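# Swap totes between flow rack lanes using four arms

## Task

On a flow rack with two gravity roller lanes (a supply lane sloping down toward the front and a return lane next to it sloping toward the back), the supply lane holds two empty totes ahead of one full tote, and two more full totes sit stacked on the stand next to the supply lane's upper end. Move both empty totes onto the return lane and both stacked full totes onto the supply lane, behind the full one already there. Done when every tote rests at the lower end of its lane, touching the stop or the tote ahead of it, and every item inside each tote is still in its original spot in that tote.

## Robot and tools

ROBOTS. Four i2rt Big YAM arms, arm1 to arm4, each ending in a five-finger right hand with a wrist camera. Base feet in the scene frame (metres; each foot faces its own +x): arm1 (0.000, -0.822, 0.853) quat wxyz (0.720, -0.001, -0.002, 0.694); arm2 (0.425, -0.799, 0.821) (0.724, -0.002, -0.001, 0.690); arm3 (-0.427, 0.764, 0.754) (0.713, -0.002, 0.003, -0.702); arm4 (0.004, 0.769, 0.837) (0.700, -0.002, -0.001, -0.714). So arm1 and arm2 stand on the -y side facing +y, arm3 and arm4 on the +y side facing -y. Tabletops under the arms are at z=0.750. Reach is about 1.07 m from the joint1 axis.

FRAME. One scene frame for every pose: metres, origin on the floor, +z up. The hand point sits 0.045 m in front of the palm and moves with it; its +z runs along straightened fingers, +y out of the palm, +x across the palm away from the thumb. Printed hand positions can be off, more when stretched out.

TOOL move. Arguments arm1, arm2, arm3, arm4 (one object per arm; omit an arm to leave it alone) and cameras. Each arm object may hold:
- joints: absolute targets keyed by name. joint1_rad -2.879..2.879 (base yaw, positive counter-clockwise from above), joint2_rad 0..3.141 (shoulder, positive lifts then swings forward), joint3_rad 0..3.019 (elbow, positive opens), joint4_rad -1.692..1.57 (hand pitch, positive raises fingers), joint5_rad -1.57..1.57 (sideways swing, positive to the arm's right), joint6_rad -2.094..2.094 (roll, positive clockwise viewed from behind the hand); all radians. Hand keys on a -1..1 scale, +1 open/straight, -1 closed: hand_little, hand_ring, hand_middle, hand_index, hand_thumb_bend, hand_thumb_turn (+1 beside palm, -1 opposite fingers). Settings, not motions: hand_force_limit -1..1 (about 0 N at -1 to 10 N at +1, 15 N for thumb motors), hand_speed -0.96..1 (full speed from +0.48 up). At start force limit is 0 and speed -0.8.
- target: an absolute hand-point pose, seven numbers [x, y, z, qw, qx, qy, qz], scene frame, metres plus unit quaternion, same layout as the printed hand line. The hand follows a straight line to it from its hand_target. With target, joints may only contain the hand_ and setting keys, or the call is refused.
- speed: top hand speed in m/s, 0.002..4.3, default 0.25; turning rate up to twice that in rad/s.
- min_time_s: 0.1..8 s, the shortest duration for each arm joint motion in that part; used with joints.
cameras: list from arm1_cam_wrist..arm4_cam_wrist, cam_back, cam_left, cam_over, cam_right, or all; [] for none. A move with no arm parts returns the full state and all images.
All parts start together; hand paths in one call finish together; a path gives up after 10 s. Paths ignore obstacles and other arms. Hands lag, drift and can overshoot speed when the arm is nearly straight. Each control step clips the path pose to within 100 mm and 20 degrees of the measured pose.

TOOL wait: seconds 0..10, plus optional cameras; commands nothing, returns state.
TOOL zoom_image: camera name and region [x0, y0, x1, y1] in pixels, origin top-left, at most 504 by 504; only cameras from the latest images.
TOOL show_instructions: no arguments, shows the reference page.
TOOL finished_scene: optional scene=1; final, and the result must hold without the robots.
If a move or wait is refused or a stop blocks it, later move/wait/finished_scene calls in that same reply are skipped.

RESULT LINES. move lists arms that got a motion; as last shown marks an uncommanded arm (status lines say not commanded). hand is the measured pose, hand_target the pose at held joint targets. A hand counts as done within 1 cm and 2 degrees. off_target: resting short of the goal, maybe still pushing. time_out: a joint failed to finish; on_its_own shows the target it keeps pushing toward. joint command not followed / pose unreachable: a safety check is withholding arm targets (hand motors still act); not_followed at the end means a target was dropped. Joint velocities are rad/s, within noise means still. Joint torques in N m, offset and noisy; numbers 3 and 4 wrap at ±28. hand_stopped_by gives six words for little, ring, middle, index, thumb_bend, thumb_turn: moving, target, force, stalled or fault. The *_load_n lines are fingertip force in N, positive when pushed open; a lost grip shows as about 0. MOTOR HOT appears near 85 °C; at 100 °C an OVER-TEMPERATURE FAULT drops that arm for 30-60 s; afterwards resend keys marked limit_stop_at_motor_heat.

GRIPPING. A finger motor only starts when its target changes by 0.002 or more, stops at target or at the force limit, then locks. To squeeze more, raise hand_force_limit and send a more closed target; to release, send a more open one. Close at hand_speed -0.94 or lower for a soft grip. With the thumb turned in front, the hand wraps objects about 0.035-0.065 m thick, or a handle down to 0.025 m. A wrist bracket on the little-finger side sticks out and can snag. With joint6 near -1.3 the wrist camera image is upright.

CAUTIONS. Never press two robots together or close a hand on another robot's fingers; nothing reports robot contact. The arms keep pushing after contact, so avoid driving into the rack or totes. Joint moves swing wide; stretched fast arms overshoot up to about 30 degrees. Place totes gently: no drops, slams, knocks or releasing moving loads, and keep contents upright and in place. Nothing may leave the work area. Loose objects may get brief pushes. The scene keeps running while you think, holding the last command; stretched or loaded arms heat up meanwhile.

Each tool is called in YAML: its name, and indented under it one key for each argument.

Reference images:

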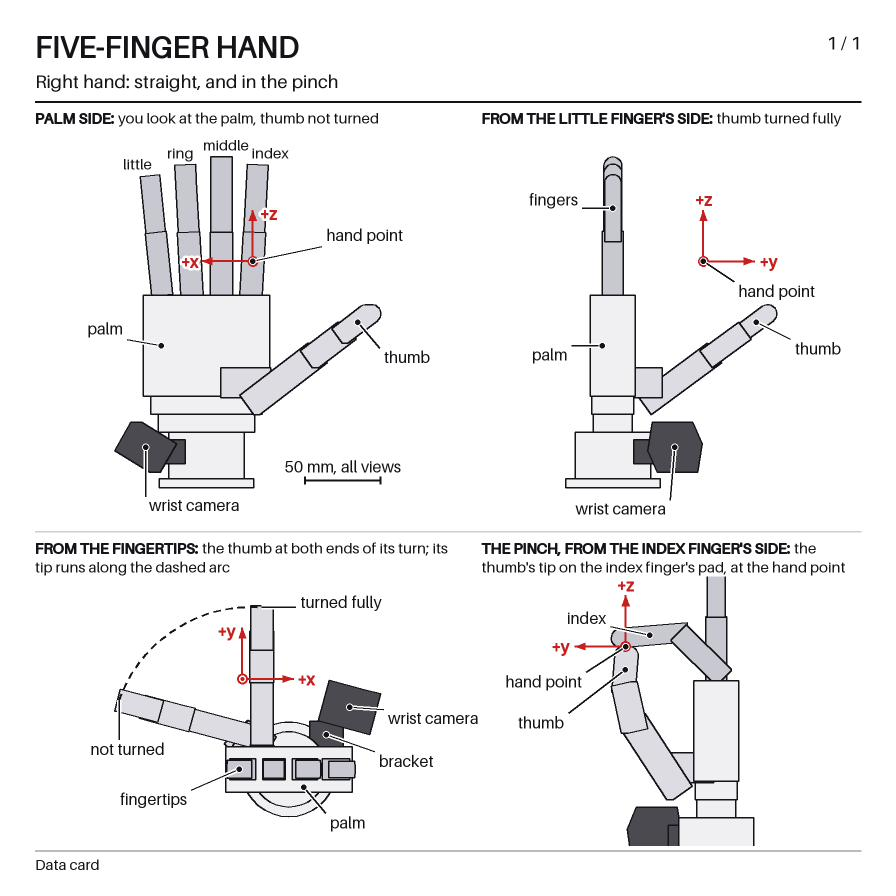

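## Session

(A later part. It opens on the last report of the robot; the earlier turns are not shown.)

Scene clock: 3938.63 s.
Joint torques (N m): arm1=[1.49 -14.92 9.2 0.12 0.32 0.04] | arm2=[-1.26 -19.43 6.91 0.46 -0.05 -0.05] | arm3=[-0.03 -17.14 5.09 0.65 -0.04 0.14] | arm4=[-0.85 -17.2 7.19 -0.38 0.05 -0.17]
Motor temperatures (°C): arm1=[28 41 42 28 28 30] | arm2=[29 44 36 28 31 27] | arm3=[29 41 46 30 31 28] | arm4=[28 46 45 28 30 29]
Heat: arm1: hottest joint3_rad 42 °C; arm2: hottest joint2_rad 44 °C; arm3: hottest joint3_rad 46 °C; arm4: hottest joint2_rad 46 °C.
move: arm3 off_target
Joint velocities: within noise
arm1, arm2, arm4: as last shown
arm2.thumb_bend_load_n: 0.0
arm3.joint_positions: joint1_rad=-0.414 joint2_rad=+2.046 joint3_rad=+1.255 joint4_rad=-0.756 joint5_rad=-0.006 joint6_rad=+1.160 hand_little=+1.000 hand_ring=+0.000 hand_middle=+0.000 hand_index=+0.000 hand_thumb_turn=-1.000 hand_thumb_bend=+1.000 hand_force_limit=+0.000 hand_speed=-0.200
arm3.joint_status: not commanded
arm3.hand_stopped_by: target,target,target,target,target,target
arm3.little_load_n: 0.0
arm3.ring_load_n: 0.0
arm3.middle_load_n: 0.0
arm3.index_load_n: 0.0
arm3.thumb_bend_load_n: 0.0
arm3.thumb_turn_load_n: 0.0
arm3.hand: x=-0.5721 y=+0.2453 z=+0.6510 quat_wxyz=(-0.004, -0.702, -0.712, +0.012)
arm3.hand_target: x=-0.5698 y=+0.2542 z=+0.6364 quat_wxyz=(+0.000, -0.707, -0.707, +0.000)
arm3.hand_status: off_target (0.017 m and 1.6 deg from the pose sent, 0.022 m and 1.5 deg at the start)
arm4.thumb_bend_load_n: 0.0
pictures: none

move:
  arm3: {"target": [-0.570,0.254,0.630,0,0.7071,0.7071,0], "speed": 0.05}

move:
  arm3: {"target": [-0.570,0.254,0.624,0,0.7071,0.7071,0], "speed": 0.05}
  cameras: ["cam_left","cam_back","arm3_cam_wrist"]

zoom_image:
  camera: "cam_back"
  region: [380, 240, 560, 400]

zoom_image:
  camera: "cam_left"
  region: [120, 230, 280, 380]

Scene clock: 3946.60 s.
Joint torques (N m): arm1=[1.49 -14.8 9.17 0.14 0.32 0.04] | arm2=[-1.26 -19.43 6.94 0.42 -0.05 -0.04] | arm3=[-0.26 -16.21 5.01 0.47 -0.09 0.12] | arm4=[-1.14 -17.03 7.08 -0.4 0.05 -0.15]
Motor temperatures (°C): arm1=[28 41 42 28 28 30] | arm2=[29 44 36 28 31 27] | arm3=[29 40 46 30 31 28] | arm4=[28 46 45 28 30 29]
Heat: arm1: hottest joint3_rad 42 °C; arm2: hottest joint2_rad 44 °C; arm3: hottest joint3_rad 46 °C; arm4: hottest joint2_rad 46 °C.
move: arm3 off_target
Joint velocities: within noise
arm1, arm2, arm4: as last shown
arm1.middle_load_n: -0.5
arm3.joint_positions: joint1_rad=-0.414 joint2_rad=+2.057 joint3_rad=+1.255 joint4_rad=-0.744 joint5_rad=-0.006 joint6_rad=+1.160 hand_little=+1.000 hand_ring=+0.000 hand_middle=+0.000 hand_index=+0.000 hand_thumb_turn=-1.000 hand_thumb_bend=+1.000 hand_force_limit=+0.000 hand_speed=-0.200
arm3.joint_status: not commanded
arm3.hand_stopped_by: target,target,target,target,target,target
arm3.little_load_n: 0.0
arm3.ring_load_n: 0.0
arm3.middle_load_n: 0.5
arm3.index_load_n: 0.5
arm3.thumb_bend_load_n: -0.5
arm3.thumb_turn_load_n: 0.0
arm3.hand: x=-0.5724 y=+0.2447 z=+0.6455 quat_wxyz=(-0.004, -0.702, -0.712, +0.013)
arm3.hand_target: x=-0.5699 y=+0.2542 z=+0.6305 quat_wxyz=(+0.000, -0.707, -0.707, +0.000)
arm3.hand_status: off_target (0.018 m and 1.7 deg from the pose sent, 0.023 m and 1.6 deg at the start)
pictures: none

Scene clock: 3947.57 s.
Joint torques (N m): arm1=[1.55 -14.68 9.2 0.09 0.32 0.03] | arm2=[-1.2 -19.31 6.86 0.42 -0.05 -0.05] | arm3=[0.09 -16.97 4.67 0.66 -0.07 0.11] | arm4=[-1.14 -17.49 7.15 -0.39 0.05 -0.16]
Motor temperatures (°C): arm1=[28 41 42 28 28 30] | arm2=[29 44 36 28 31 27] | arm3=[29 40 46 30 31 28] | arm4=[28 46 45 28 30 29]
Heat: arm1: hottest joint3_rad 42 °C; arm2: hottest joint2_rad 44 °C; arm3: hottest joint3_rad 46 °C; arm4: hottest joint2_rad 46 °C.
move: arm3 off_target
Joint velocities: within noise
arm1, arm2, arm4: as last shown
arm1.middle_load_n: 0.0
arm3.joint_positions: joint1_rad=-0.414 joint2_rad=+2.069 joint3_rad=+1.255 joint4_rad=-0.731 joint5_rad=-0.006 joint6_rad=+1.160 hand_little=+1.000 hand_ring=+0.000 hand_middle=+0.000 hand_index=+0.000 hand_thumb_turn=-1.000 hand_thumb_bend=+1.000 hand_force_limit=+0.000 hand_speed=-0.200
arm3.joint_status: not commanded
arm3.hand_stopped_by: target,target,target,target,target,target
arm3.little_load_n: 0.0
arm3.ring_load_n: 0.0
arm3.middle_load_n: 0.0
arm3.index_load_n: 0.5
arm3.thumb_bend_load_n: 0.0
arm3.thumb_turn_load_n: 0.0
arm3.hand: x=-0.5726 y=+0.2444 z=+0.6395 quat_wxyz=(-0.004, -0.702, -0.712, +0.013)
arm3.hand_target: x=-0.5698 y=+0.2542 z=+0.6245 quat_wxyz=(+0.000, -0.707, -0.707, +0.000)
arm3.hand_status: off_target (0.018 m and 1.7 deg from the pose sent, 0.023 m and 1.7 deg at the start)
pictures: arm3_cam_wrist, cam_back, cam_left
Images, in order (width x height): arm3_cam_wrist 896x504, cam_back 896x504, cam_left 896x504.

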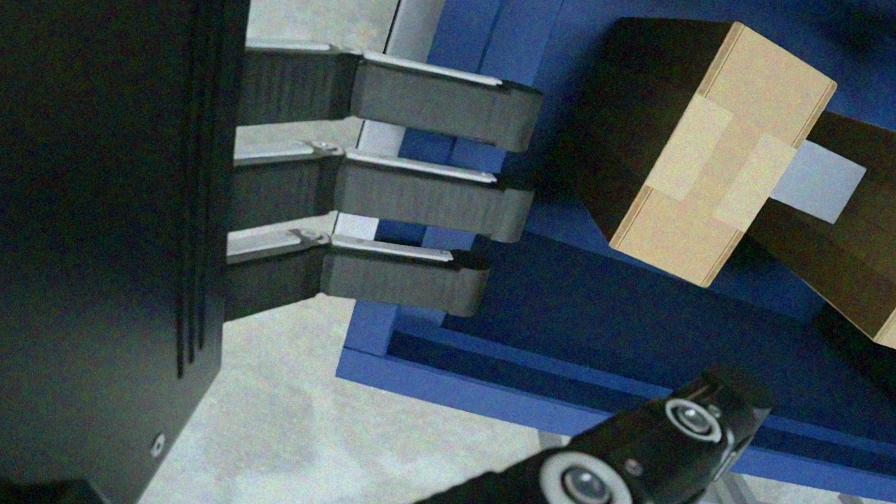

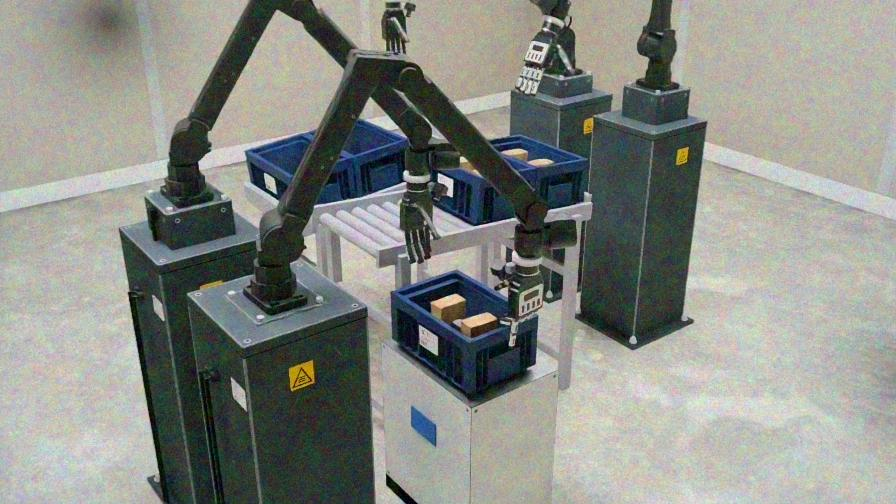

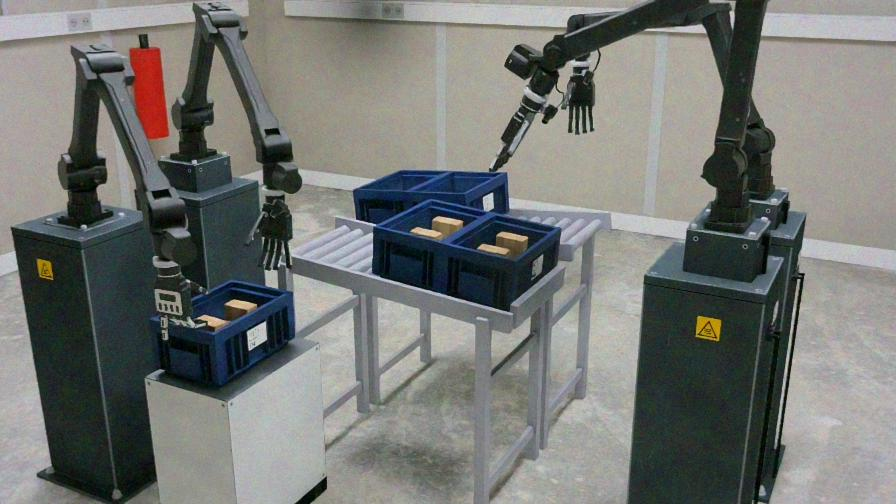

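Scaled by 2.800.

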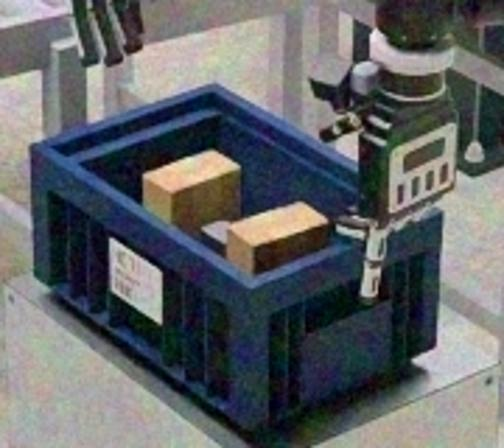

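Scaled by 3.150.

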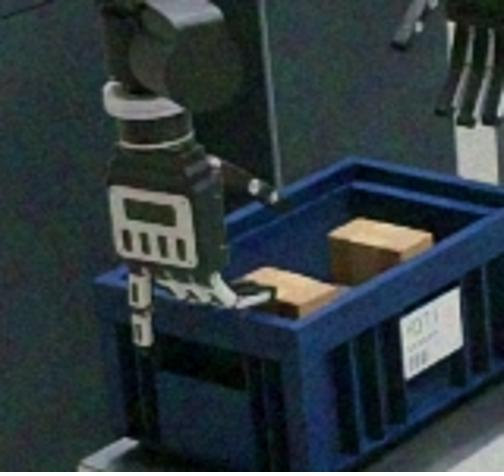

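move:
  arm3: {"target": [-0.570,0.256,0.618,0,0.7071,0.7071,0], "speed": 0.05}

move:
  arm3: {"target": [-0.570,0.256,0.612,0,0.7071,0.7071,0], "speed": 0.05}

Scene clock: 3955.87 s.
Joint torques (N m): arm1=[1.55 -14.86 9.2 0.1 0.32 0.04] | arm2=[-1.03 -19.19 6.91 0.44 -0.05 -0.05] | arm3=[0.91 -16.97 4.97 0.7 -0.05 0.11] | arm4=[-1.26 -17.38 7.05 -0.4 0.03 -0.16]
Motor temperatures (°C): arm1=[28 41 42 28 28 30] | arm2=[29 44 36 28 31 27] | arm3=[29 40 46 30 31 28] | arm4=[28 46 45 28 30 29]
Heat: arm1: hottest joint3_rad 42 °C; arm2: hottest joint2_rad 44 °C; arm3: hottest joint3_rad 46 °C; arm4: hottest joint2_rad 46 °C.
move: arm3 off_target
Joint velocities: within noise
arm1.joint_positions: joint1_rad=+0.042 joint2_rad=+1.522 joint3_rad=+1.113 joint4_rad=-0.673 joint5_rad=-0.005 joint6_rad=-0.002 hand_little=+1.000 hand_ring=+1.000 hand_middle=+1.000 hand_index=+1.000 hand_thumb_turn=+1.000 hand_thumb_bend=+1.000 hand_force_limit=+0.000 hand_speed=-0.200
arm1.joint_status: not commanded
arm1.hand_stopped_by: target,target,target,target,target,target
arm1.little_load_n: 0.0
arm1.ring_load_n: 0.0
arm1.middle_load_n: -0.5
arm1.index_load_n: 0.0
arm1.thumb_bend_load_n: 0.0
arm1.thumb_turn_load_n: -0.5
arm1.hand: x=-0.0337 y=-0.3276 z=+0.9480 quat_wxyz=(-0.242, +0.970, +0.004, +0.000)
arm1.hand_target: x=-0.0350 y=-0.3300 z=+0.9500 quat_wxyz=(-0.241, +0.971, +0.000, +0.000)
arm1.hand_status: not commanded
arm2.joint_positions: joint1_rad=-0.337 joint2_rad=+1.985 joint3_rad=+1.900 joint4_rad=-1.497 joint5_rad=-0.003 joint6_rad=+1.186 hand_little=+1.000 hand_ring=+1.000 hand_middle=+1.000 hand_index=+1.000 hand_thumb_turn=-1.000 hand_thumb_bend=+1.000 hand_force_limit=+0.000 hand_speed=-0.500
arm2.joint_status: not commanded
arm2.hand_stopped_by: target,target,target,target,target,target
arm2.little_load_n: 0.0
arm2.ring_load_n: 0.0
arm2.middle_load_n: 0.0
arm2.index_load_n: 0.0
arm2.thumb_bend_load_n: -0.5
arm2.thumb_turn_load_n: 0.0
arm2.hand: x=+0.5940 y=-0.1990 z=+0.9702 quat_wxyz=(+0.004, +0.707, -0.707, +0.003)
arm2.hand_target: x=+0.5999 y=-0.2000 z=+0.9700 quat_wxyz=(+0.000, +0.707, -0.707, +0.000)
arm2.hand_status: not commanded
arm3.joint_positions: joint1_rad=-0.414 joint2_rad=+2.078 joint3_rad=+1.246 joint4_rad=-0.717 joint5_rad=-0.006 joint6_rad=+1.160 hand_little=+1.000 hand_ring=+0.000 hand_middle=+0.000 hand_index=+0.000 hand_thumb_turn=-1.000 hand_thumb_bend=+1.000 hand_force_limit=+0.000 hand_speed=-0.200
arm3.joint_status: not commanded
arm3.hand_stopped_by: target,target,target,target,target,target
arm3.little_load_n: 0.0
arm3.ring_load_n: 0.0
arm3.middle_load_n: 0.0
arm3.index_load_n: 0.0
arm3.thumb_bend_load_n: 0.0
arm3.thumb_turn_load_n: 0.0
arm3.hand: x=-0.5715 y=+0.2470 z=+0.6327 quat_wxyz=(-0.004, -0.702, -0.712, +0.012)
arm3.hand_target: x=-0.5698 y=+0.2562 z=+0.6184 quat_wxyz=(+0.000, -0.707, -0.707, +0.000)
arm3.hand_status: off_target (0.017 m and 1.6 deg from the pose sent, 0.025 m and 1.7 deg at the start)
arm4: as last shown
arm4.ring_load_n: 0.5
pictures: none

Scene clock: 3956.83 s.
Joint torques (N m): arm1=[1.44 -14.86 9.2 0.12 0.32 0.03] | arm2=[-1.2 -19.31 6.94 0.47 -0.04 -0.05] | arm3=[-0.44 -15.97 4.82 0.92 0 0.12] | arm4=[-0.97 -17.32 6.99 -0.38 0.03 -0.14]
Motor temperatures (°C): arm1=[28 41 42 28 28 30] | arm2=[29 44 36 28 31 27] | arm3=[29 40 46 30 31 28] | arm4=[28 46 45 28 30 29]
Heat: arm1: hottest joint3_rad 42 °C; arm2: hottest joint2_rad 44 °C; arm3: hottest joint3_rad 46 °C; arm4: hottest joint2_rad 46 °C.
move: arm3 off_target
Joint velocities: within noise
arm1, arm2, arm4: as last shown
arm1.middle_load_n: 0.0
arm2.thumb_bend_load_n: 0.0
arm3.joint_positions: joint1_rad=-0.414 joint2_rad=+2.081 joint3_rad=+1.246 joint4_rad=-0.708 joint5_rad=-0.006 joint6_rad=+1.160 hand_little=+1.000 hand_ring=+0.000 hand_middle=+0.000 hand_index=+0.000 hand_thumb_turn=-1.000 hand_thumb_bend=+1.000 hand_force_limit=+0.000 hand_speed=-0.200
arm3.joint_status: not commanded
arm3.hand_stopped_by: target,target,target,target,target,target
arm3.little_load_n: 0.0
arm3.ring_load_n: 0.0
arm3.middle_load_n: -1.0
arm3.index_load_n: 0.0
arm3.thumb_bend_load_n: 0.0
arm3.thumb_turn_load_n: 0.0
arm3.hand: x=-0.5722 y=+0.2455 z=+0.6315 quat_wxyz=(-0.005, -0.702, -0.712, +0.014)
arm3.hand_target: x=-0.5698 y=+0.2564 z=+0.6127 quat_wxyz=(+0.000, -0.707, -0.707, +0.000)
arm3.hand_status: off_target (0.022 m and 1.9 deg from the pose sent, 0.023 m and 1.6 deg at the start)
arm4.ring_load_n: 0.0
pictures: none

move:
  arm3: {"target": [-0.575,0.253,0.67,0,0.7071,0.7071,0], "speed": 0.1}
  arm4: {"target": [-0.284,0.303,0.66,0,0.7071,-0.7071,0], "speed": 0.1}

move:
  arm3: {"target": [-0.618,0.253,0.66,0,0.7071,0.7071,0], "speed": 0.1, "joints": {"hand_index": 0.25, "hand_middle": 0.25, "hand_ring": 0.25}}
  arm4: {"target": [-0.282,0.303,0.62,0,0.7071,-0.7071,0], "speed": 0.1}
  cameras: ["cam_over","cam_right","arm4_cam_wrist","cam_back"]

zoom_image:
  camera: "cam_over"
  region: [440, 0, 640, 220]

zoom_image:
  camera: "cam_back"
  region: [360, 180, 600, 400]

Scene clock: 3981.37 s.
Joint torques (N m): arm1=[1.61 -14.86 9.18 0.12 0.32 0.03] | arm2=[-1.08 -19.31 6.95 0.44 -0.05 -0.04] | arm3=[-0.44 -18.02 7.69 -0.01 -0.05 0] | arm4=[-1.32 -17.44 6.57 0.57 0.06 -0.14]
Motor temperatures (°C): arm1=[28 40 42 28 28 30] | arm2=[29 44 36 28 31 27] | arm3=[29 40 44 30 31 28] | arm4=[28 46 45 28 30 29]
Heat: arm1: hottest joint3_rad 42 °C; arm2: hottest joint2_rad 44 °C; arm3: hottest joint3_rad 44 °C; arm4: hottest joint2_rad 46 °C.
move: arm3 done; arm4 off_target
Joint velocities: within noise
arm1, arm2: as last shown
arm1.thumb_turn_load_n: 0.0
arm2.middle_load_n: 0.5
arm3.joint_positions: joint1_rad=-0.417 joint2_rad=+2.007 joint3_rad=+1.246 joint4_rad=-0.813 joint5_rad=-0.006 joint6_rad=+1.160 hand_little=+1.000 hand_ring=+0.000 hand_middle=+0.000 hand_index=+0.000 hand_thumb_turn=-1.000 hand_thumb_bend=+1.000 hand_force_limit=+0.000 hand_speed=-0.200
arm3.joint_status: not commanded
arm3.hand_stopped_by: target,target,target,target,target,target
arm3.little_load_n: 0.0
arm3.ring_load_n: 0.0
arm3.middle_load_n: 0.5
arm3.index_load_n: 0.0
arm3.thumb_bend_load_n: 0.0
arm3.thumb_turn_load_n: 0.0
arm3.hand: x=-0.5695 y=+0.2559 z=+0.6680 quat_wxyz=(+0.001, -0.704, -0.710, +0.000)
arm3.hand_target: x=-0.5751 y=+0.2530 z=+0.6701 quat_wxyz=(+0.000, -0.707, -0.707, +0.000)
arm3.hand_status: done (0.007 m and 0.5 deg from the pose sent, 0.039 m and 1.9 deg at the start)
arm4.joint_positions: joint1_rad=-0.397 joint2_rad=+2.214 joint3_rad=+1.306 joint4_rad=-0.690 joint5_rad=+0.002 joint6_rad=-1.992 hand_little=+1.000 hand_ring=+0.600 hand_middle=+0.600 hand_index=+0.600 hand_thumb_turn=-1.000 hand_thumb_bend=+1.000 hand_force_limit=+0.000 hand_speed=+0.000
arm4.joint_status: not commanded
arm4.hand_stopped_by: target,target,target,target,target,target
arm4.little_load_n: 0.0
arm4.ring_load_n: 0.0
arm4.middle_load_n: 0.0
arm4.index_load_n: 0.0
arm4.thumb_bend_load_n: 0.0
arm4.thumb_turn_load_n: 0.0
arm4.hand: x=-0.2723 y=+0.3137 z=+0.6638 quat_wxyz=(-0.010, +0.709, -0.706, -0.005)
arm4.hand_target: x=-0.2839 y=+0.3033 z=+0.6605 quat_wxyz=(+0.000, +0.707, -0.707, +0.000)
arm4.hand_status: off_target (0.016 m and 1.3 deg from the pose sent, 0.044 m and 0.4 deg at the start)
pictures: none

Scene clock: 3982.63 s.
Joint torques (N m): arm1=[1.55 -14.86 9.2 0.13 0.32 0.04] | arm2=[-1.14 -19.49 6.97 0.43 -0.05 -0.04] | arm3=[0.32 -16.91 9.44 0.09 -0.03 -0.02] | arm4=[-1.85 -18.08 6.16 0.43 0.04 -0.09]
Motor temperatures (°C): arm1=[28 40 42 28 28 30] | arm2=[29 44 36 28 31 27] | arm3=[29 40 44 30 31 28] | arm4=[28 46 45 28 30 29]
Heat: arm1: hottest joint3_rad 42 °C; arm2: hottest joint2_rad 44 °C; arm3: hottest joint3_rad 44 °C; arm4: hottest joint2_rad 46 °C.
move: arm3 off_target; arm4 off_target
Joint velocities: within noise
arm1, arm2: as last shown
arm2.middle_load_n: 0.0
arm3.joint_positions: joint1_rad=-0.499 joint2_rad=+2.043 joint3_rad=+1.283 joint4_rad=-0.820 joint5_rad=-0.006 joint6_rad=+1.100 hand_little=+1.000 hand_ring=+0.250 hand_middle=+0.250 hand_index=+0.250 hand_thumb_turn=-1.000 hand_thumb_bend=+1.000 hand_force_limit=+0.000 hand_speed=-0.200
arm3.joint_status: all done
arm3.hand_stopped_by: target,target,target,target,target,target
arm3.little_load_n: 0.0
arm3.ring_load_n: 0.0
arm3.middle_load_n: 0.0
arm3.index_load_n: 0.0
arm3.thumb_bend_load_n: 0.0
arm3.thumb_turn_load_n: 0.0
arm3.hand: x=-0.6130 y=+0.2643 z=+0.6604 quat_wxyz=(+0.002, -0.712, -0.703, -0.003)
arm3.hand_target: x=-0.6179 y=+0.2533 z=+0.6602 quat_wxyz=(+0.000, -0.707, -0.707, +0.000)
arm3.hand_status: off_target (0.012 m and 0.8 deg from the pose sent, 0.049 m and 0.5 deg at the start)
arm4.joint_positions: joint1_rad=-0.397 joint2_rad=+2.300 joint3_rad=+1.322 joint4_rad=-0.621 joint5_rad=+0.002 joint6_rad=-1.992 hand_little=+1.000 hand_ring=+0.600 hand_middle=+0.600 hand_index=+0.600 hand_thumb_turn=-1.000 hand_thumb_bend=+1.000 hand_force_limit=+0.000 hand_speed=+0.000
arm4.joint_status: not commanded
arm4.hand_stopped_by: target,target,target,target,target,target
arm4.little_load_n: 0.0
arm4.ring_load_n: 0.0
arm4.middle_load_n: 0.0
arm4.index_load_n: 0.0
arm4.thumb_bend_load_n: -0.5
arm4.thumb_turn_load_n: 0.0
arm4.hand: x=-0.2723 y=+0.3137 z=+0.6230 quat_wxyz=(-0.010, +0.709, -0.706, -0.005)
arm4.hand_target: x=-0.2819 y=+0.3032 z=+0.6204 quat_wxyz=(+0.000, +0.707, -0.707, +0.000)
arm4.hand_status: off_target (0.015 m and 1.3 deg from the pose sent, 0.046 m and 1.3 deg at the start)
pictures: arm4_cam_wrist, cam_back, cam_over, cam_right
Images, in order (width x height): arm4_cam_wrist 896x504, cam_back 896x504, cam_over 896x504, cam_right 896x504.

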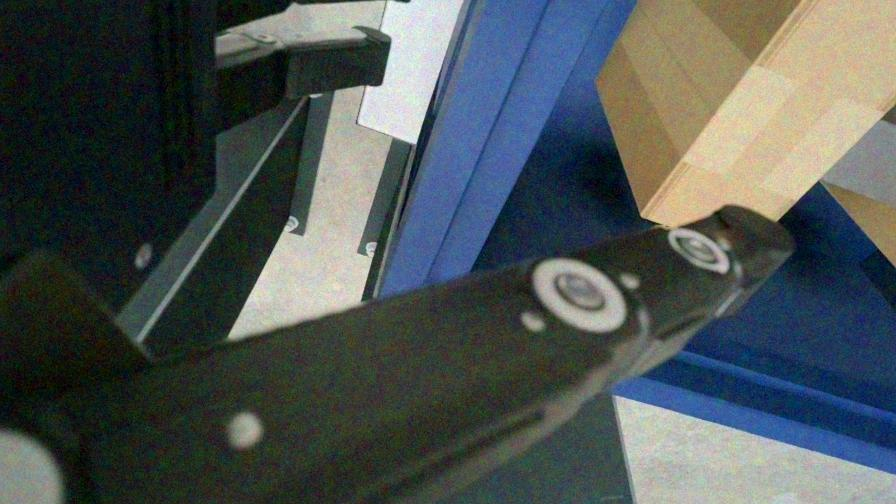

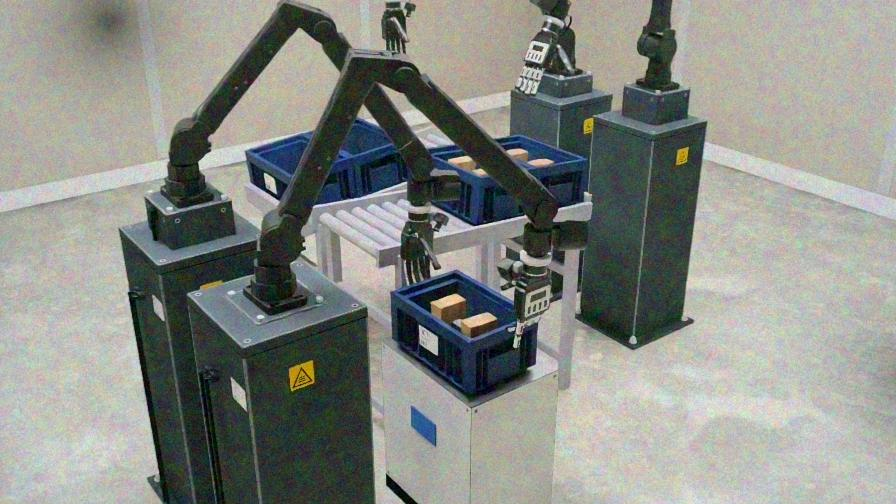

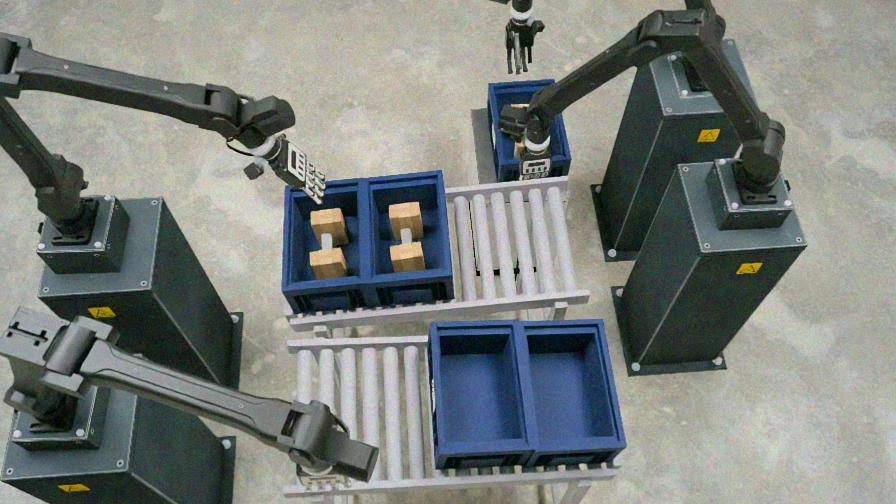

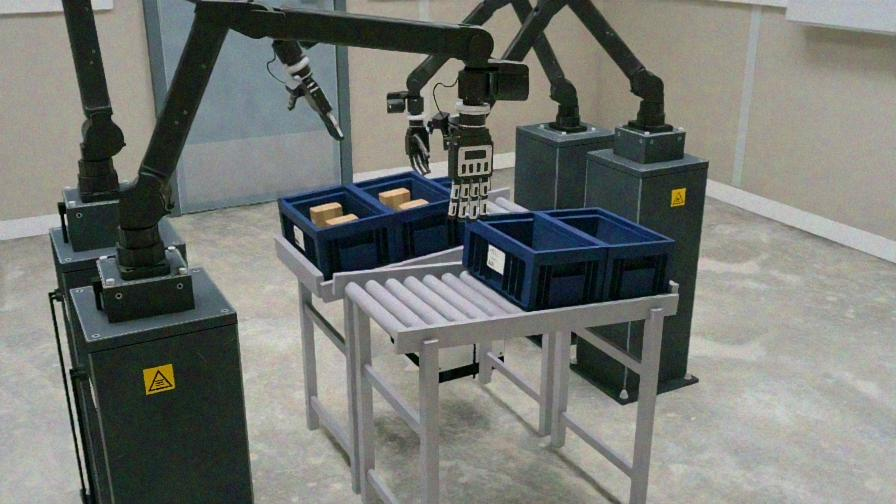

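Scaled by 2.291.

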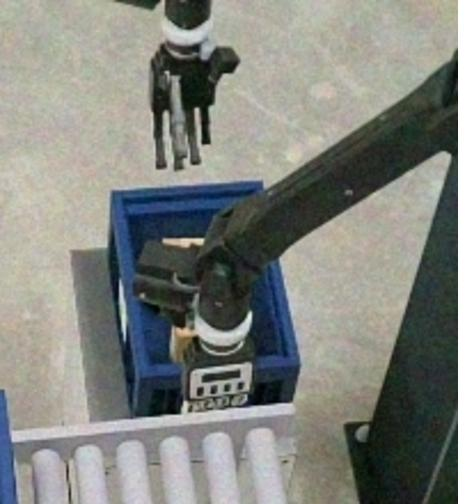

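Scaled by 2.100.

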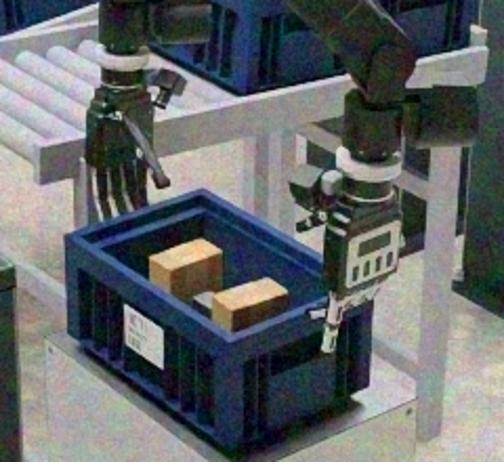

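move:
  arm3: {"target": [-0.622,0.245,0.592,0,0.7071,0.7071,0], "speed": 0.1}
  arm4: {"target": [-0.284,0.293,0.592,0,0.7071,-0.7071,0], "speed": 0.1}
  cameras: ["cam_over","cam_left","cam_back"]

zoom_image:
  camera: "cam_left"
  region: [100, 200, 360, 400]

zoom_image:
  camera: "cam_back"
  region: [360, 180, 600, 400]

Scene clock: 3992.07 s.
Joint torques (N m): arm1=[1.55 -14.86 9.17 0.14 0.32 0.04] | arm2=[-1.26 -19.31 6.95 0.43 -0.05 -0.04] | arm3=[0.38 -18.14 8.27 0.47 0.03 -0.04] | arm4=[-1.08 -18.32 6.19 0.43 0.05 -0.09]
Motor temperatures (°C): arm1=[28 40 42 28 28 30] | arm2=[29 44 36 28 31 27] | arm3=[29 40 46 30 31 28] | arm4=[28 46 46 28 30 29]
Heat: arm1: hottest joint3_rad 42 °C; arm2: hottest joint2_rad 44 °C; arm3: hottest joint3_rad 46 °C; arm4: hottest joint2_rad 46 °C.
move: arm3 off_target; arm4 off_target
Joint velocities: within noise
arm1, arm2: as last shown
arm1.index_load_n: -0.5
arm3.joint_positions: joint1_rad=-0.499 joint2_rad=+2.189 joint3_rad=+1.315 joint4_rad=-0.724 joint5_rad=-0.006 joint6_rad=+1.100 hand_little=+1.000 hand_ring=+0.250 hand_middle=+0.250 hand_index=+0.250 hand_thumb_turn=-1.000 hand_thumb_bend=+1.000 hand_force_limit=+0.000 hand_speed=-0.200
arm3.joint_status: not commanded
arm3.hand_stopped_by: target,target,target,target,target,target
arm3.little_load_n: 0.0
arm3.ring_load_n: 0.0
arm3.middle_load_n: 0.0
arm3.index_load_n: 0.0
arm3.thumb_bend_load_n: 0.0
arm3.thumb_turn_load_n: 0.0
arm3.hand: x=-0.6161 y=+0.2593 z=+0.5936 quat_wxyz=(+0.004, -0.712, -0.703, -0.012)
arm3.hand_target: x=-0.6219 y=+0.2453 z=+0.5924 quat_wxyz=(+0.000, -0.707, -0.707, +0.000)
arm3.hand_status: off_target (0.016 m and 1.6 deg from the pose sent, 0.072 m and 0.8 deg at the start)
arm4.joint_positions: joint1_rad=-0.397 joint2_rad=+2.367 joint3_rad=+1.376 joint4_rad=-0.600 joint5_rad=+0.002 joint6_rad=-1.992 hand_little=+1.000 hand_ring=+0.600 hand_middle=+0.600 hand_index=+0.600 hand_thumb_turn=-1.000 hand_thumb_bend=+1.000 hand_force_limit=+0.000 hand_speed=+0.000
arm4.joint_status: not commanded
arm4.hand_stopped_by: target,target,target,target,target,target
arm4.little_load_n: 0.0
arm4.ring_load_n: 0.0
arm4.middle_load_n: 0.0
arm4.index_load_n: 0.0
arm4.thumb_bend_load_n: 0.0
arm4.thumb_turn_load_n: 0.0
arm4.hand: x=-0.2775 y=+0.3019 z=+0.5990 quat_wxyz=(-0.007, +0.709, -0.706, -0.003)
arm4.hand_target: x=-0.2838 y=+0.2932 z=+0.5923 quat_wxyz=(+0.000, +0.707, -0.707, +0.000)
arm4.hand_status: off_target (0.013 m and 0.9 deg from the pose sent, 0.039 m and 1.3 deg at the start)
pictures: cam_back, cam_left, cam_over
Images, in order (width x height): cam_back 896x504, cam_left 896x504, cam_over 896x504.

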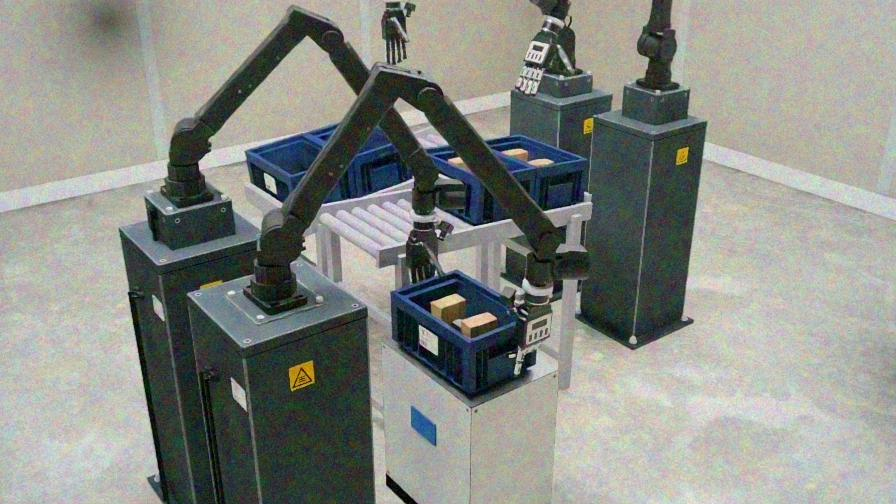

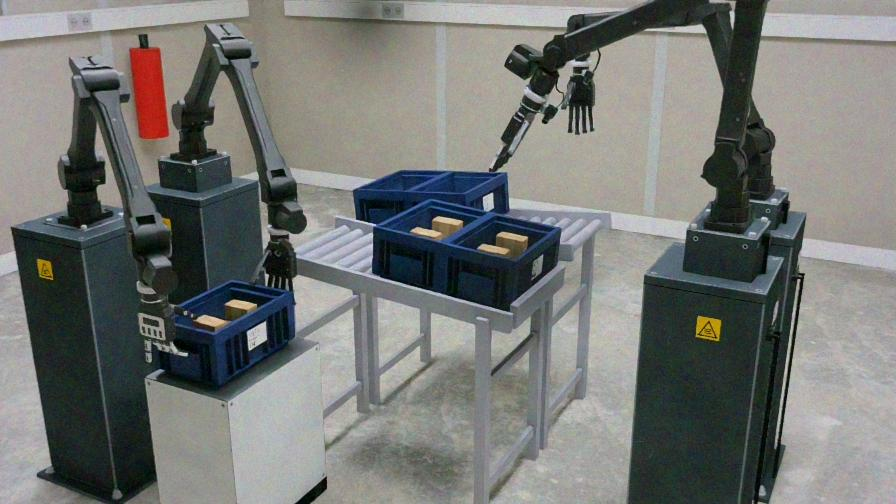

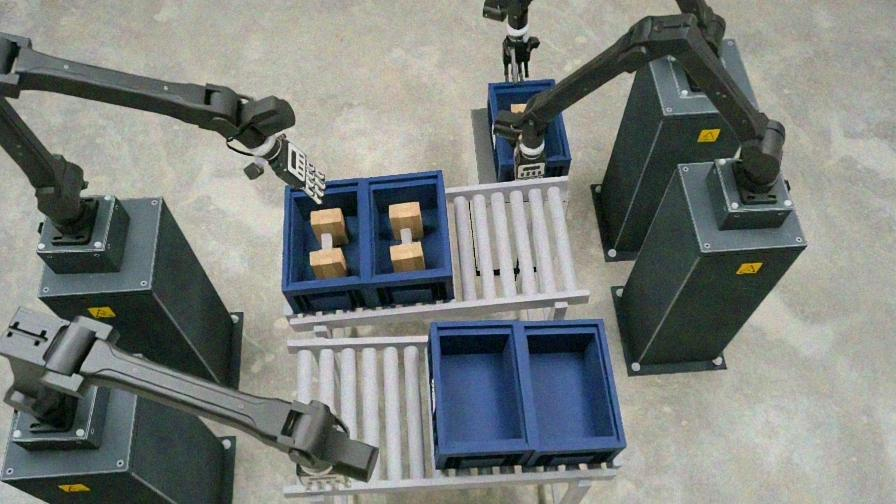

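Scaled by 1.938.

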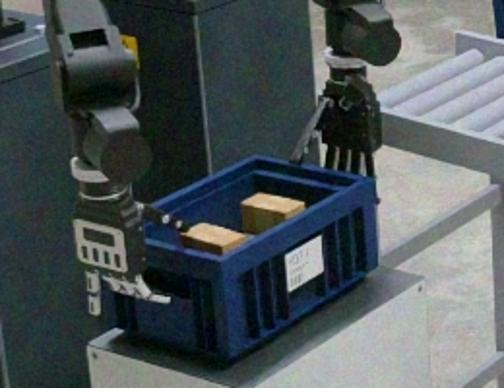

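Scaled by 2.100.

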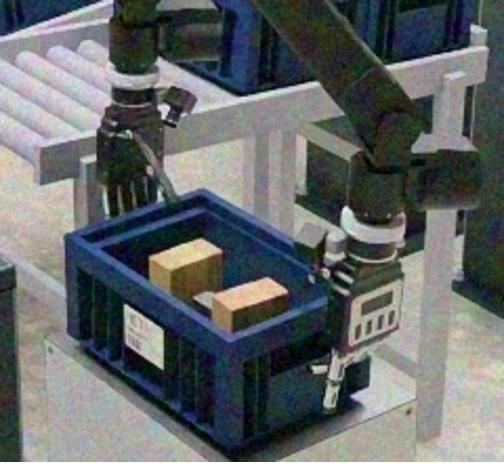

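move:
  arm3: {"target": [-0.574,0.245,0.591,0,0.7071,0.7071,0], "speed": 0.08}
  arm4: {"target": [-0.300,0.298,0.586,0,0.7071,-0.7071,0], "speed": 0.05, "joints": {"hand_index": 0.25, "hand_middle": 0.25, "hand_ring": 0.25}}
  cameras: ["cam_over","cam_left","cam_back"]

zoom_image:
  camera: "cam_left"
  region: [100, 200, 360, 400]

zoom_image:
  camera: "cam_back"
  region: [360, 180, 600, 400]

Scene clock: 4003.30 s.
Joint torques (N m): arm1=[1.49 -14.8 9.18 0.12 0.32 0.04] | arm2=[-1.08 -19.43 6.84 0.44 -0.05 -0.04] | arm3=[2.02 -20.19 3.96 0.5 -0.53 0.2] | arm4=[-3.25 -17.03 6.78 0.49 0.47 -0.15]
Motor temperatures (°C): arm1=[28 40 42 28 28 30] | arm2=[29 44 36 28 31 27] | arm3=[29 40 47 30 31 28] | arm4=[28 47 46 28 30 29]
Heat: arm1: hottest joint3_rad 42 °C; arm2: hottest joint2_rad 44 °C; arm3: hottest joint3_rad 47 °C; arm4: hottest joint2_rad 47 °C.
move: arm3 off_target; arm4 off_target
Joint velocities: within noise
arm1, arm2: as last shown
arm1.index_load_n: 0.0
arm3.joint_positions: joint1_rad=-0.437 joint2_rad=+2.180 joint3_rad=+1.294 joint4_rad=-0.679 joint5_rad=+0.006 joint6_rad=+1.161 hand_little=+1.000 hand_ring=+0.250 hand_middle=+0.250 hand_index=+0.250 hand_thumb_turn=-1.000 hand_thumb_bend=+1.000 hand_force_limit=+0.000 hand_speed=-0.200
arm3.joint_status: not commanded
arm3.hand_stopped_by: target,target,target,target,target,target
arm3.little_load_n: 0.0
arm3.ring_load_n: 0.0
arm3.middle_load_n: 0.0
arm3.index_load_n: 2.5
arm3.thumb_bend_load_n: 0.0
arm3.thumb_turn_load_n: 0.0
arm3.hand: x=-0.5895 y=+0.2432 z=+0.5923 quat_wxyz=(+0.005, -0.711, -0.703, +0.006)
arm3.hand_target: x=-0.5743 y=+0.2452 z=+0.5910 quat_wxyz=(+0.000, -0.707, -0.707, +0.000)
arm3.hand_status: off_target (0.016 m and 1.1 deg from the pose sent, 0.044 m and 1.6 deg at the start)
arm4.joint_positions: joint1_rad=-0.400 joint2_rad=+2.372 joint3_rad=+1.376 joint4_rad=-0.600 joint5_rad=-0.009 joint6_rad=-2.018 hand_little=+1.000 hand_ring=+0.264 hand_middle=+0.250 hand_index=+0.250 hand_thumb_turn=-1.000 hand_thumb_bend=+1.000 hand_force_limit=+0.000 hand_speed=+0.000
arm4.joint_status: all done
arm4.hand_stopped_by: target,force,target,target,target,target
arm4.little_load_n: 0.0
arm4.ring_load_n: 1.0
arm4.middle_load_n: 0.0
arm4.index_load_n: 0.0
arm4.thumb_bend_load_n: -0.5
arm4.thumb_turn_load_n: 0.0
arm4.hand: x=-0.2770 y=+0.3017 z=+0.5959 quat_wxyz=(-0.011, +0.716, -0.698, +0.001)
arm4.hand_target: x=-0.2995 y=+0.2991 z=+0.5869 quat_wxyz=(+0.000, +0.707, -0.707, +0.000)
arm4.hand_status: off_target (0.025 m and 2.0 deg from the pose sent, 0.026 m and 0.9 deg at the start)
pictures: cam_back, cam_left, cam_over
Images, in order (width x height): cam_back 896x504, cam_left 896x504, cam_over 896x504.

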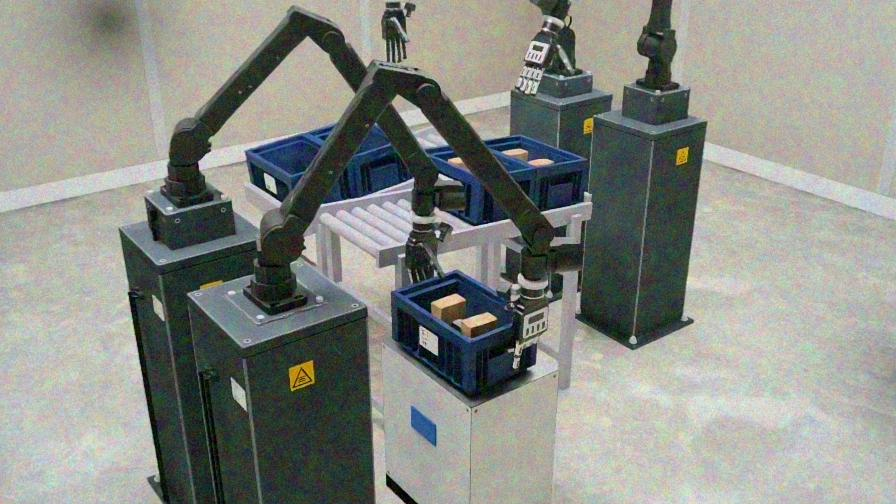

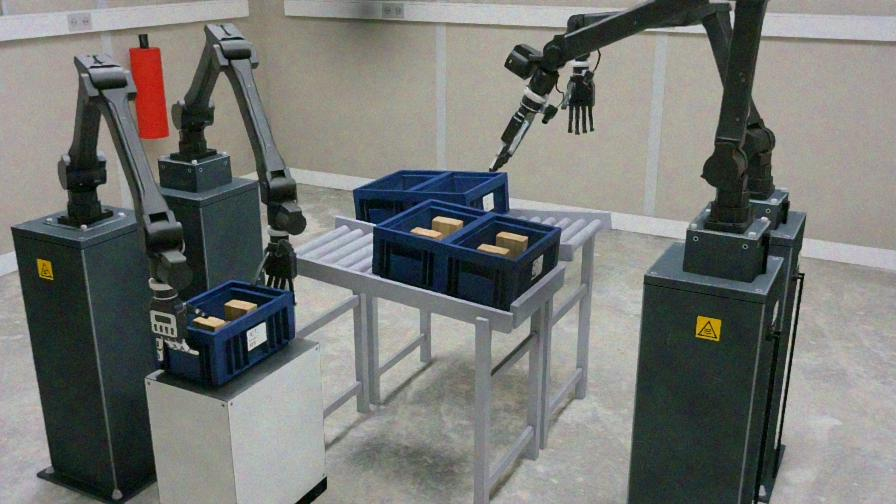

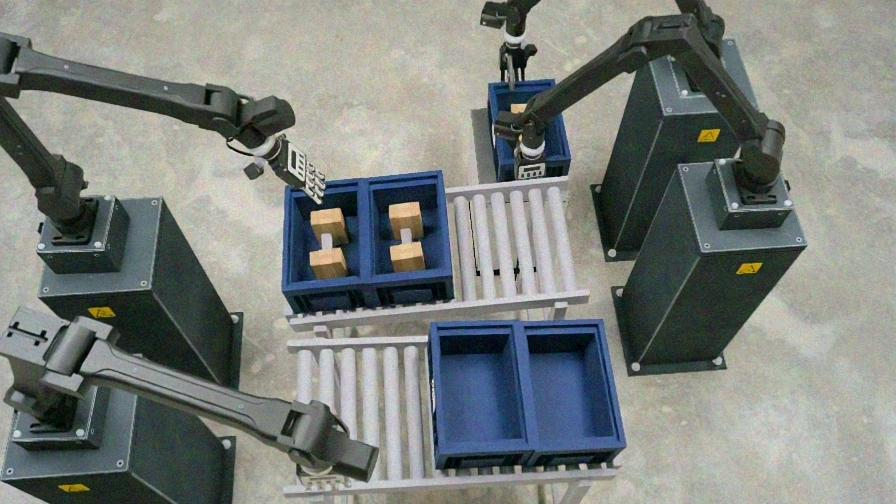

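Scaled by 1.938.

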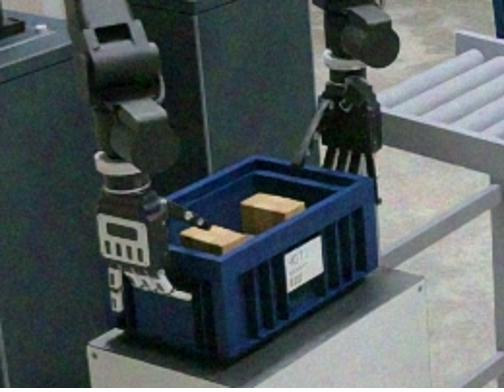

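Scaled by 2.100.

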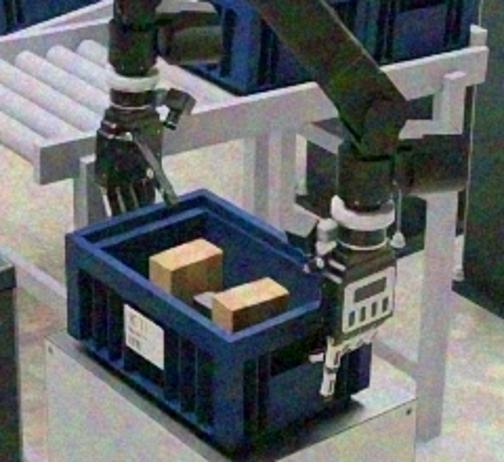

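move:
  arm3: {"target": [-0.605,0.250,0.594,0,0.7071,0.7071,0], "speed": 0.08}
  arm4: {"target": [-0.265,0.298,0.594,0,0.7071,-0.7071,0], "speed": 0.05, "joints": {"hand_ring": 0.255}}

move:
  arm3: {"target": [-0.605,0.250,0.606,0,0.7071,0.7071,0], "speed": 0.08}
  arm4: {"target": [-0.265,0.298,0.605,0,0.7071,-0.7071,0], "speed": 0.05}
  cameras: ["cam_left","cam_back"]

zoom_image:
  camera: "cam_left"
  region: [120, 230, 280, 380]

zoom_image:
  camera: "cam_back"
  region: [380, 240, 560, 400]

Scene clock: 4026.80 s.
Joint torques (N m): arm1=[1.55 -14.8 9.17 0.14 0.32 0.05] | arm2=[-1.2 -19.37 6.94 0.47 -0.05 -0.04] | arm3=[0.85 -19.37 6.57 -0.13 -0.12 -0.07] | arm4=[-0.62 -20.13 3.14 0.44 0.18 0.01]
Motor temperatures (°C): arm1=[28 40 42 28 28 30] | arm2=[29 44 36 28 31 27] | arm3=[29 41 45 30 31 28] | arm4=[28 48 46 28 30 29]
Heat: arm1: hottest joint3_rad 42 °C; arm2: hottest joint2_rad 44 °C; arm3: hottest joint3_rad 45 °C; arm4: hottest joint2_rad 48 °C.
move: arm3 done; arm4 done
Joint velocities: within noise
arm1, arm2: as last shown
arm3.joint_positions: joint1_rad=-0.467 joint2_rad=+2.180 joint3_rad=+1.294 joint4_rad=-0.686 joint5_rad=-0.004 joint6_rad=+1.125 hand_little=+1.000 hand_ring=+0.250 hand_middle=+0.250 hand_index=+0.250 hand_thumb_turn=-1.000 hand_thumb_bend=+1.000 hand_force_limit=+0.000 hand_speed=-0.200
arm3.joint_status: not commanded
arm3.hand_stopped_by: target,target,target,target,target,target
arm3.little_load_n: 0.0
arm3.ring_load_n: 0.0
arm3.middle_load_n: 0.0
arm3.index_load_n: 0.0
arm3.thumb_bend_load_n: 0.0
arm3.thumb_turn_load_n: 0.0
arm3.hand: x=-0.6015 y=+0.2513 z=+0.5930 quat_wxyz=(+0.001, -0.709, -0.705, +0.001)
arm3.hand_target: x=-0.6050 y=+0.2500 z=+0.5940 quat_wxyz=(+0.000, -0.707, -0.707, +0.000)
arm3.hand_status: done (0.004 m and 0.4 deg from the pose sent, 0.017 m and 1.1 deg at the start)
arm4.joint_positions: joint1_rad=-0.384 joint2_rad=+2.372 joint3_rad=+1.373 joint4_rad=-0.578 joint5_rad=-0.002 joint6_rad=-1.973 hand_little=+1.000 hand_ring=+0.256 hand_middle=+0.250 hand_index=+0.250 hand_thumb_turn=-1.000 hand_thumb_bend=+1.000 hand_force_limit=+0.000 hand_speed=+0.000
arm4.joint_status: all done
arm4.hand_stopped_by: target,target,target,target,target,target
arm4.little_load_n: 0.0
arm4.ring_load_n: 0.0
arm4.middle_load_n: 0.0
arm4.index_load_n: 0.0
arm4.thumb_bend_load_n: 0.0
arm4.thumb_turn_load_n: 0.0
arm4.hand: x=-0.2710 y=+0.2969 z=+0.5955 quat_wxyz=(-0.001, +0.707, -0.708, +0.001)
arm4.hand_target: x=-0.2650 y=+0.2980 z=+0.5940 quat_wxyz=(+0.000, +0.707, -0.707, +0.000)
arm4.hand_status: done (0.006 m and 0.2 deg from the pose sent, 0.013 m and 2.0 deg at the start)
pictures: none

Scene clock: 4027.80 s.
Joint torques (N m): arm1=[1.49 -14.86 9.17 0.13 0.32 0.03] | arm2=[-1.14 -19.31 6.9 0.4 -0.06 -0.04] | arm3=[-0.03 -20.54 6.12 -0.03 -0.11 -0.06] | arm4=[-0.38 -20.66 3.36 -0.14 0.22 0]
Motor temperatures (°C): arm1=[28 40 42 28 28 30] | arm2=[29 44 36 28 31 27] | arm3=[29 41 45 30 31 28] | arm4=[28 48 46 28 30 29]
Heat: arm1: hottest joint3_rad 42 °C; arm2: hottest joint2_rad 44 °C; arm3: hottest joint3_rad 45 °C; arm4: hottest joint2_rad 48 °C.
move: arm3 done; arm4 done
Joint velocities: within noise
arm1, arm2: as last shown
arm1.thumb_bend_load_n: -0.5
arm1.thumb_turn_load_n: -0.5
arm3.joint_positions: joint1_rad=-0.467 joint2_rad=+2.164 joint3_rad=+1.294 joint4_rad=-0.709 joint5_rad=-0.004 joint6_rad=+1.124 hand_little=+1.000 hand_ring=+0.250 hand_middle=+0.250 hand_index=+0.250 hand_thumb_turn=-1.000 hand_thumb_bend=+1.000 hand_force_limit=+0.000 hand_speed=-0.200
arm3.joint_status: not commanded
arm3.hand_stopped_by: target,target,target,target,target,target
arm3.little_load_n: 0.0
arm3.ring_load_n: 0.0
arm3.middle_load_n: 0.0
arm3.index_load_n: 0.0
arm3.thumb_bend_load_n: -0.5
arm3.thumb_turn_load_n: 0.0
arm3.hand: x=-0.6006 y=+0.2526 z=+0.6011 quat_wxyz=(+0.002, -0.709, -0.705, -0.002)
arm3.hand_target: x=-0.6050 y=+0.2500 z=+0.6060 quat_wxyz=(+0.000, -0.707, -0.707, +0.000)
arm3.hand_status: done (0.007 m and 0.5 deg from the pose sent, 0.014 m and 0.4 deg at the start)
arm4.joint_positions: joint1_rad=-0.384 joint2_rad=+2.352 joint3_rad=+1.364 joint4_rad=-0.578 joint5_rad=-0.002 joint6_rad=-1.972 hand_little=+1.000 hand_ring=+0.256 hand_middle=+0.250 hand_index=+0.250 hand_thumb_turn=-1.000 hand_thumb_bend=+1.000 hand_force_limit=+0.000 hand_speed=+0.000
arm4.joint_status: not commanded
arm4.hand_stopped_by: target,target,target,target,target,target
arm4.little_load_n: 0.0
arm4.ring_load_n: 0.0
arm4.middle_load_n: 0.0
arm4.index_load_n: 0.5
arm4.thumb_bend_load_n: 0.0
arm4.thumb_turn_load_n: 0.0
arm4.hand: x=-0.2719 y=+0.2951 z=+0.6042 quat_wxyz=(+0.004, +0.706, -0.708, +0.003)
arm4.hand_target: x=-0.2650 y=+0.2980 z=+0.6050 quat_wxyz=(+0.000, +0.707, -0.707, +0.000)
arm4.hand_status: done (0.008 m and 0.6 deg from the pose sent, 0.011 m and 0.2 deg at the start)
pictures: cam_back, cam_left
Images, in order (width x height): cam_back 896x504, cam_left 896x504.

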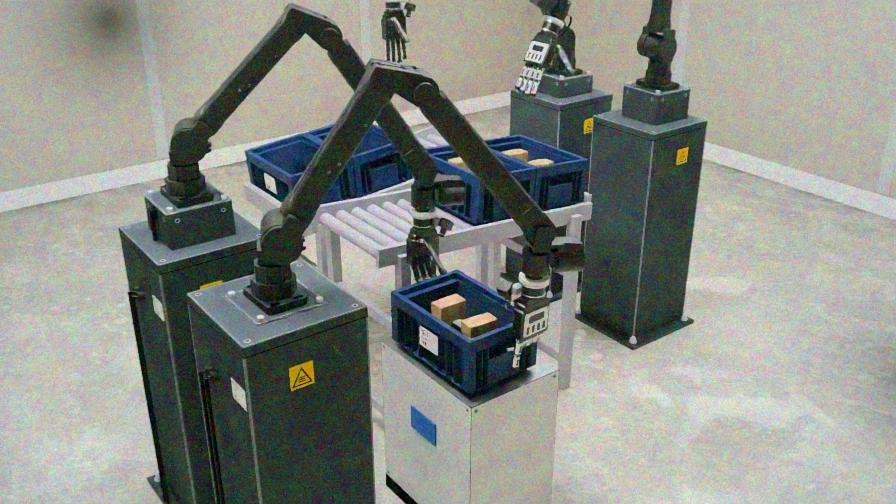

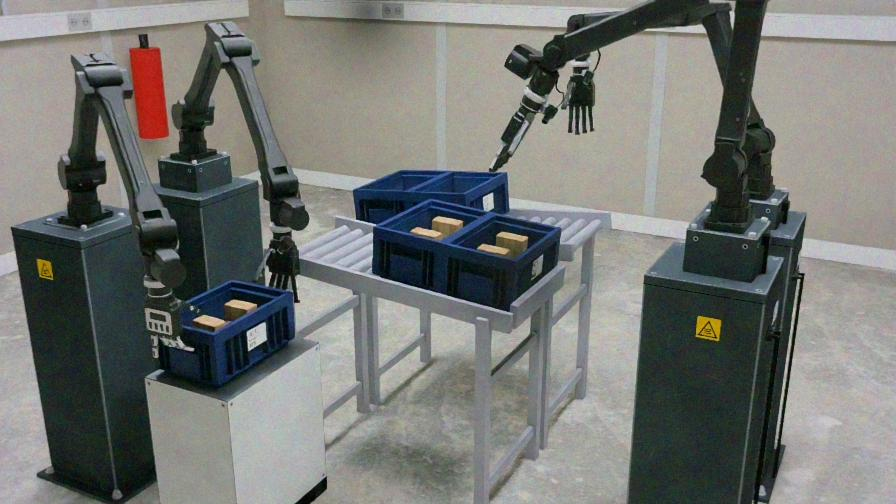

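Scaled by 3.150.

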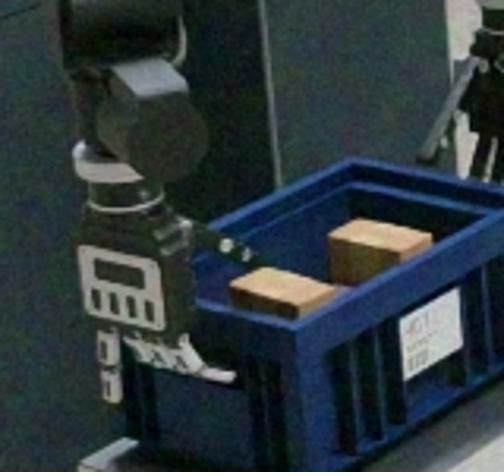

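Scaled by 2.800.

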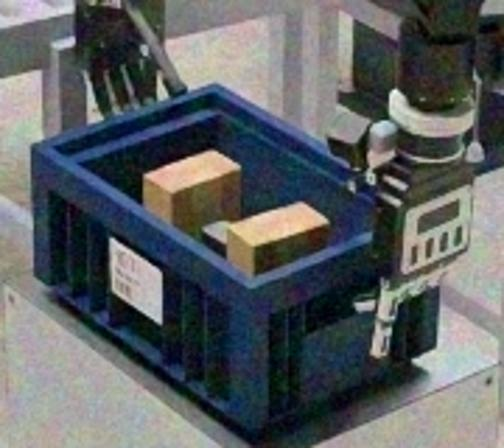

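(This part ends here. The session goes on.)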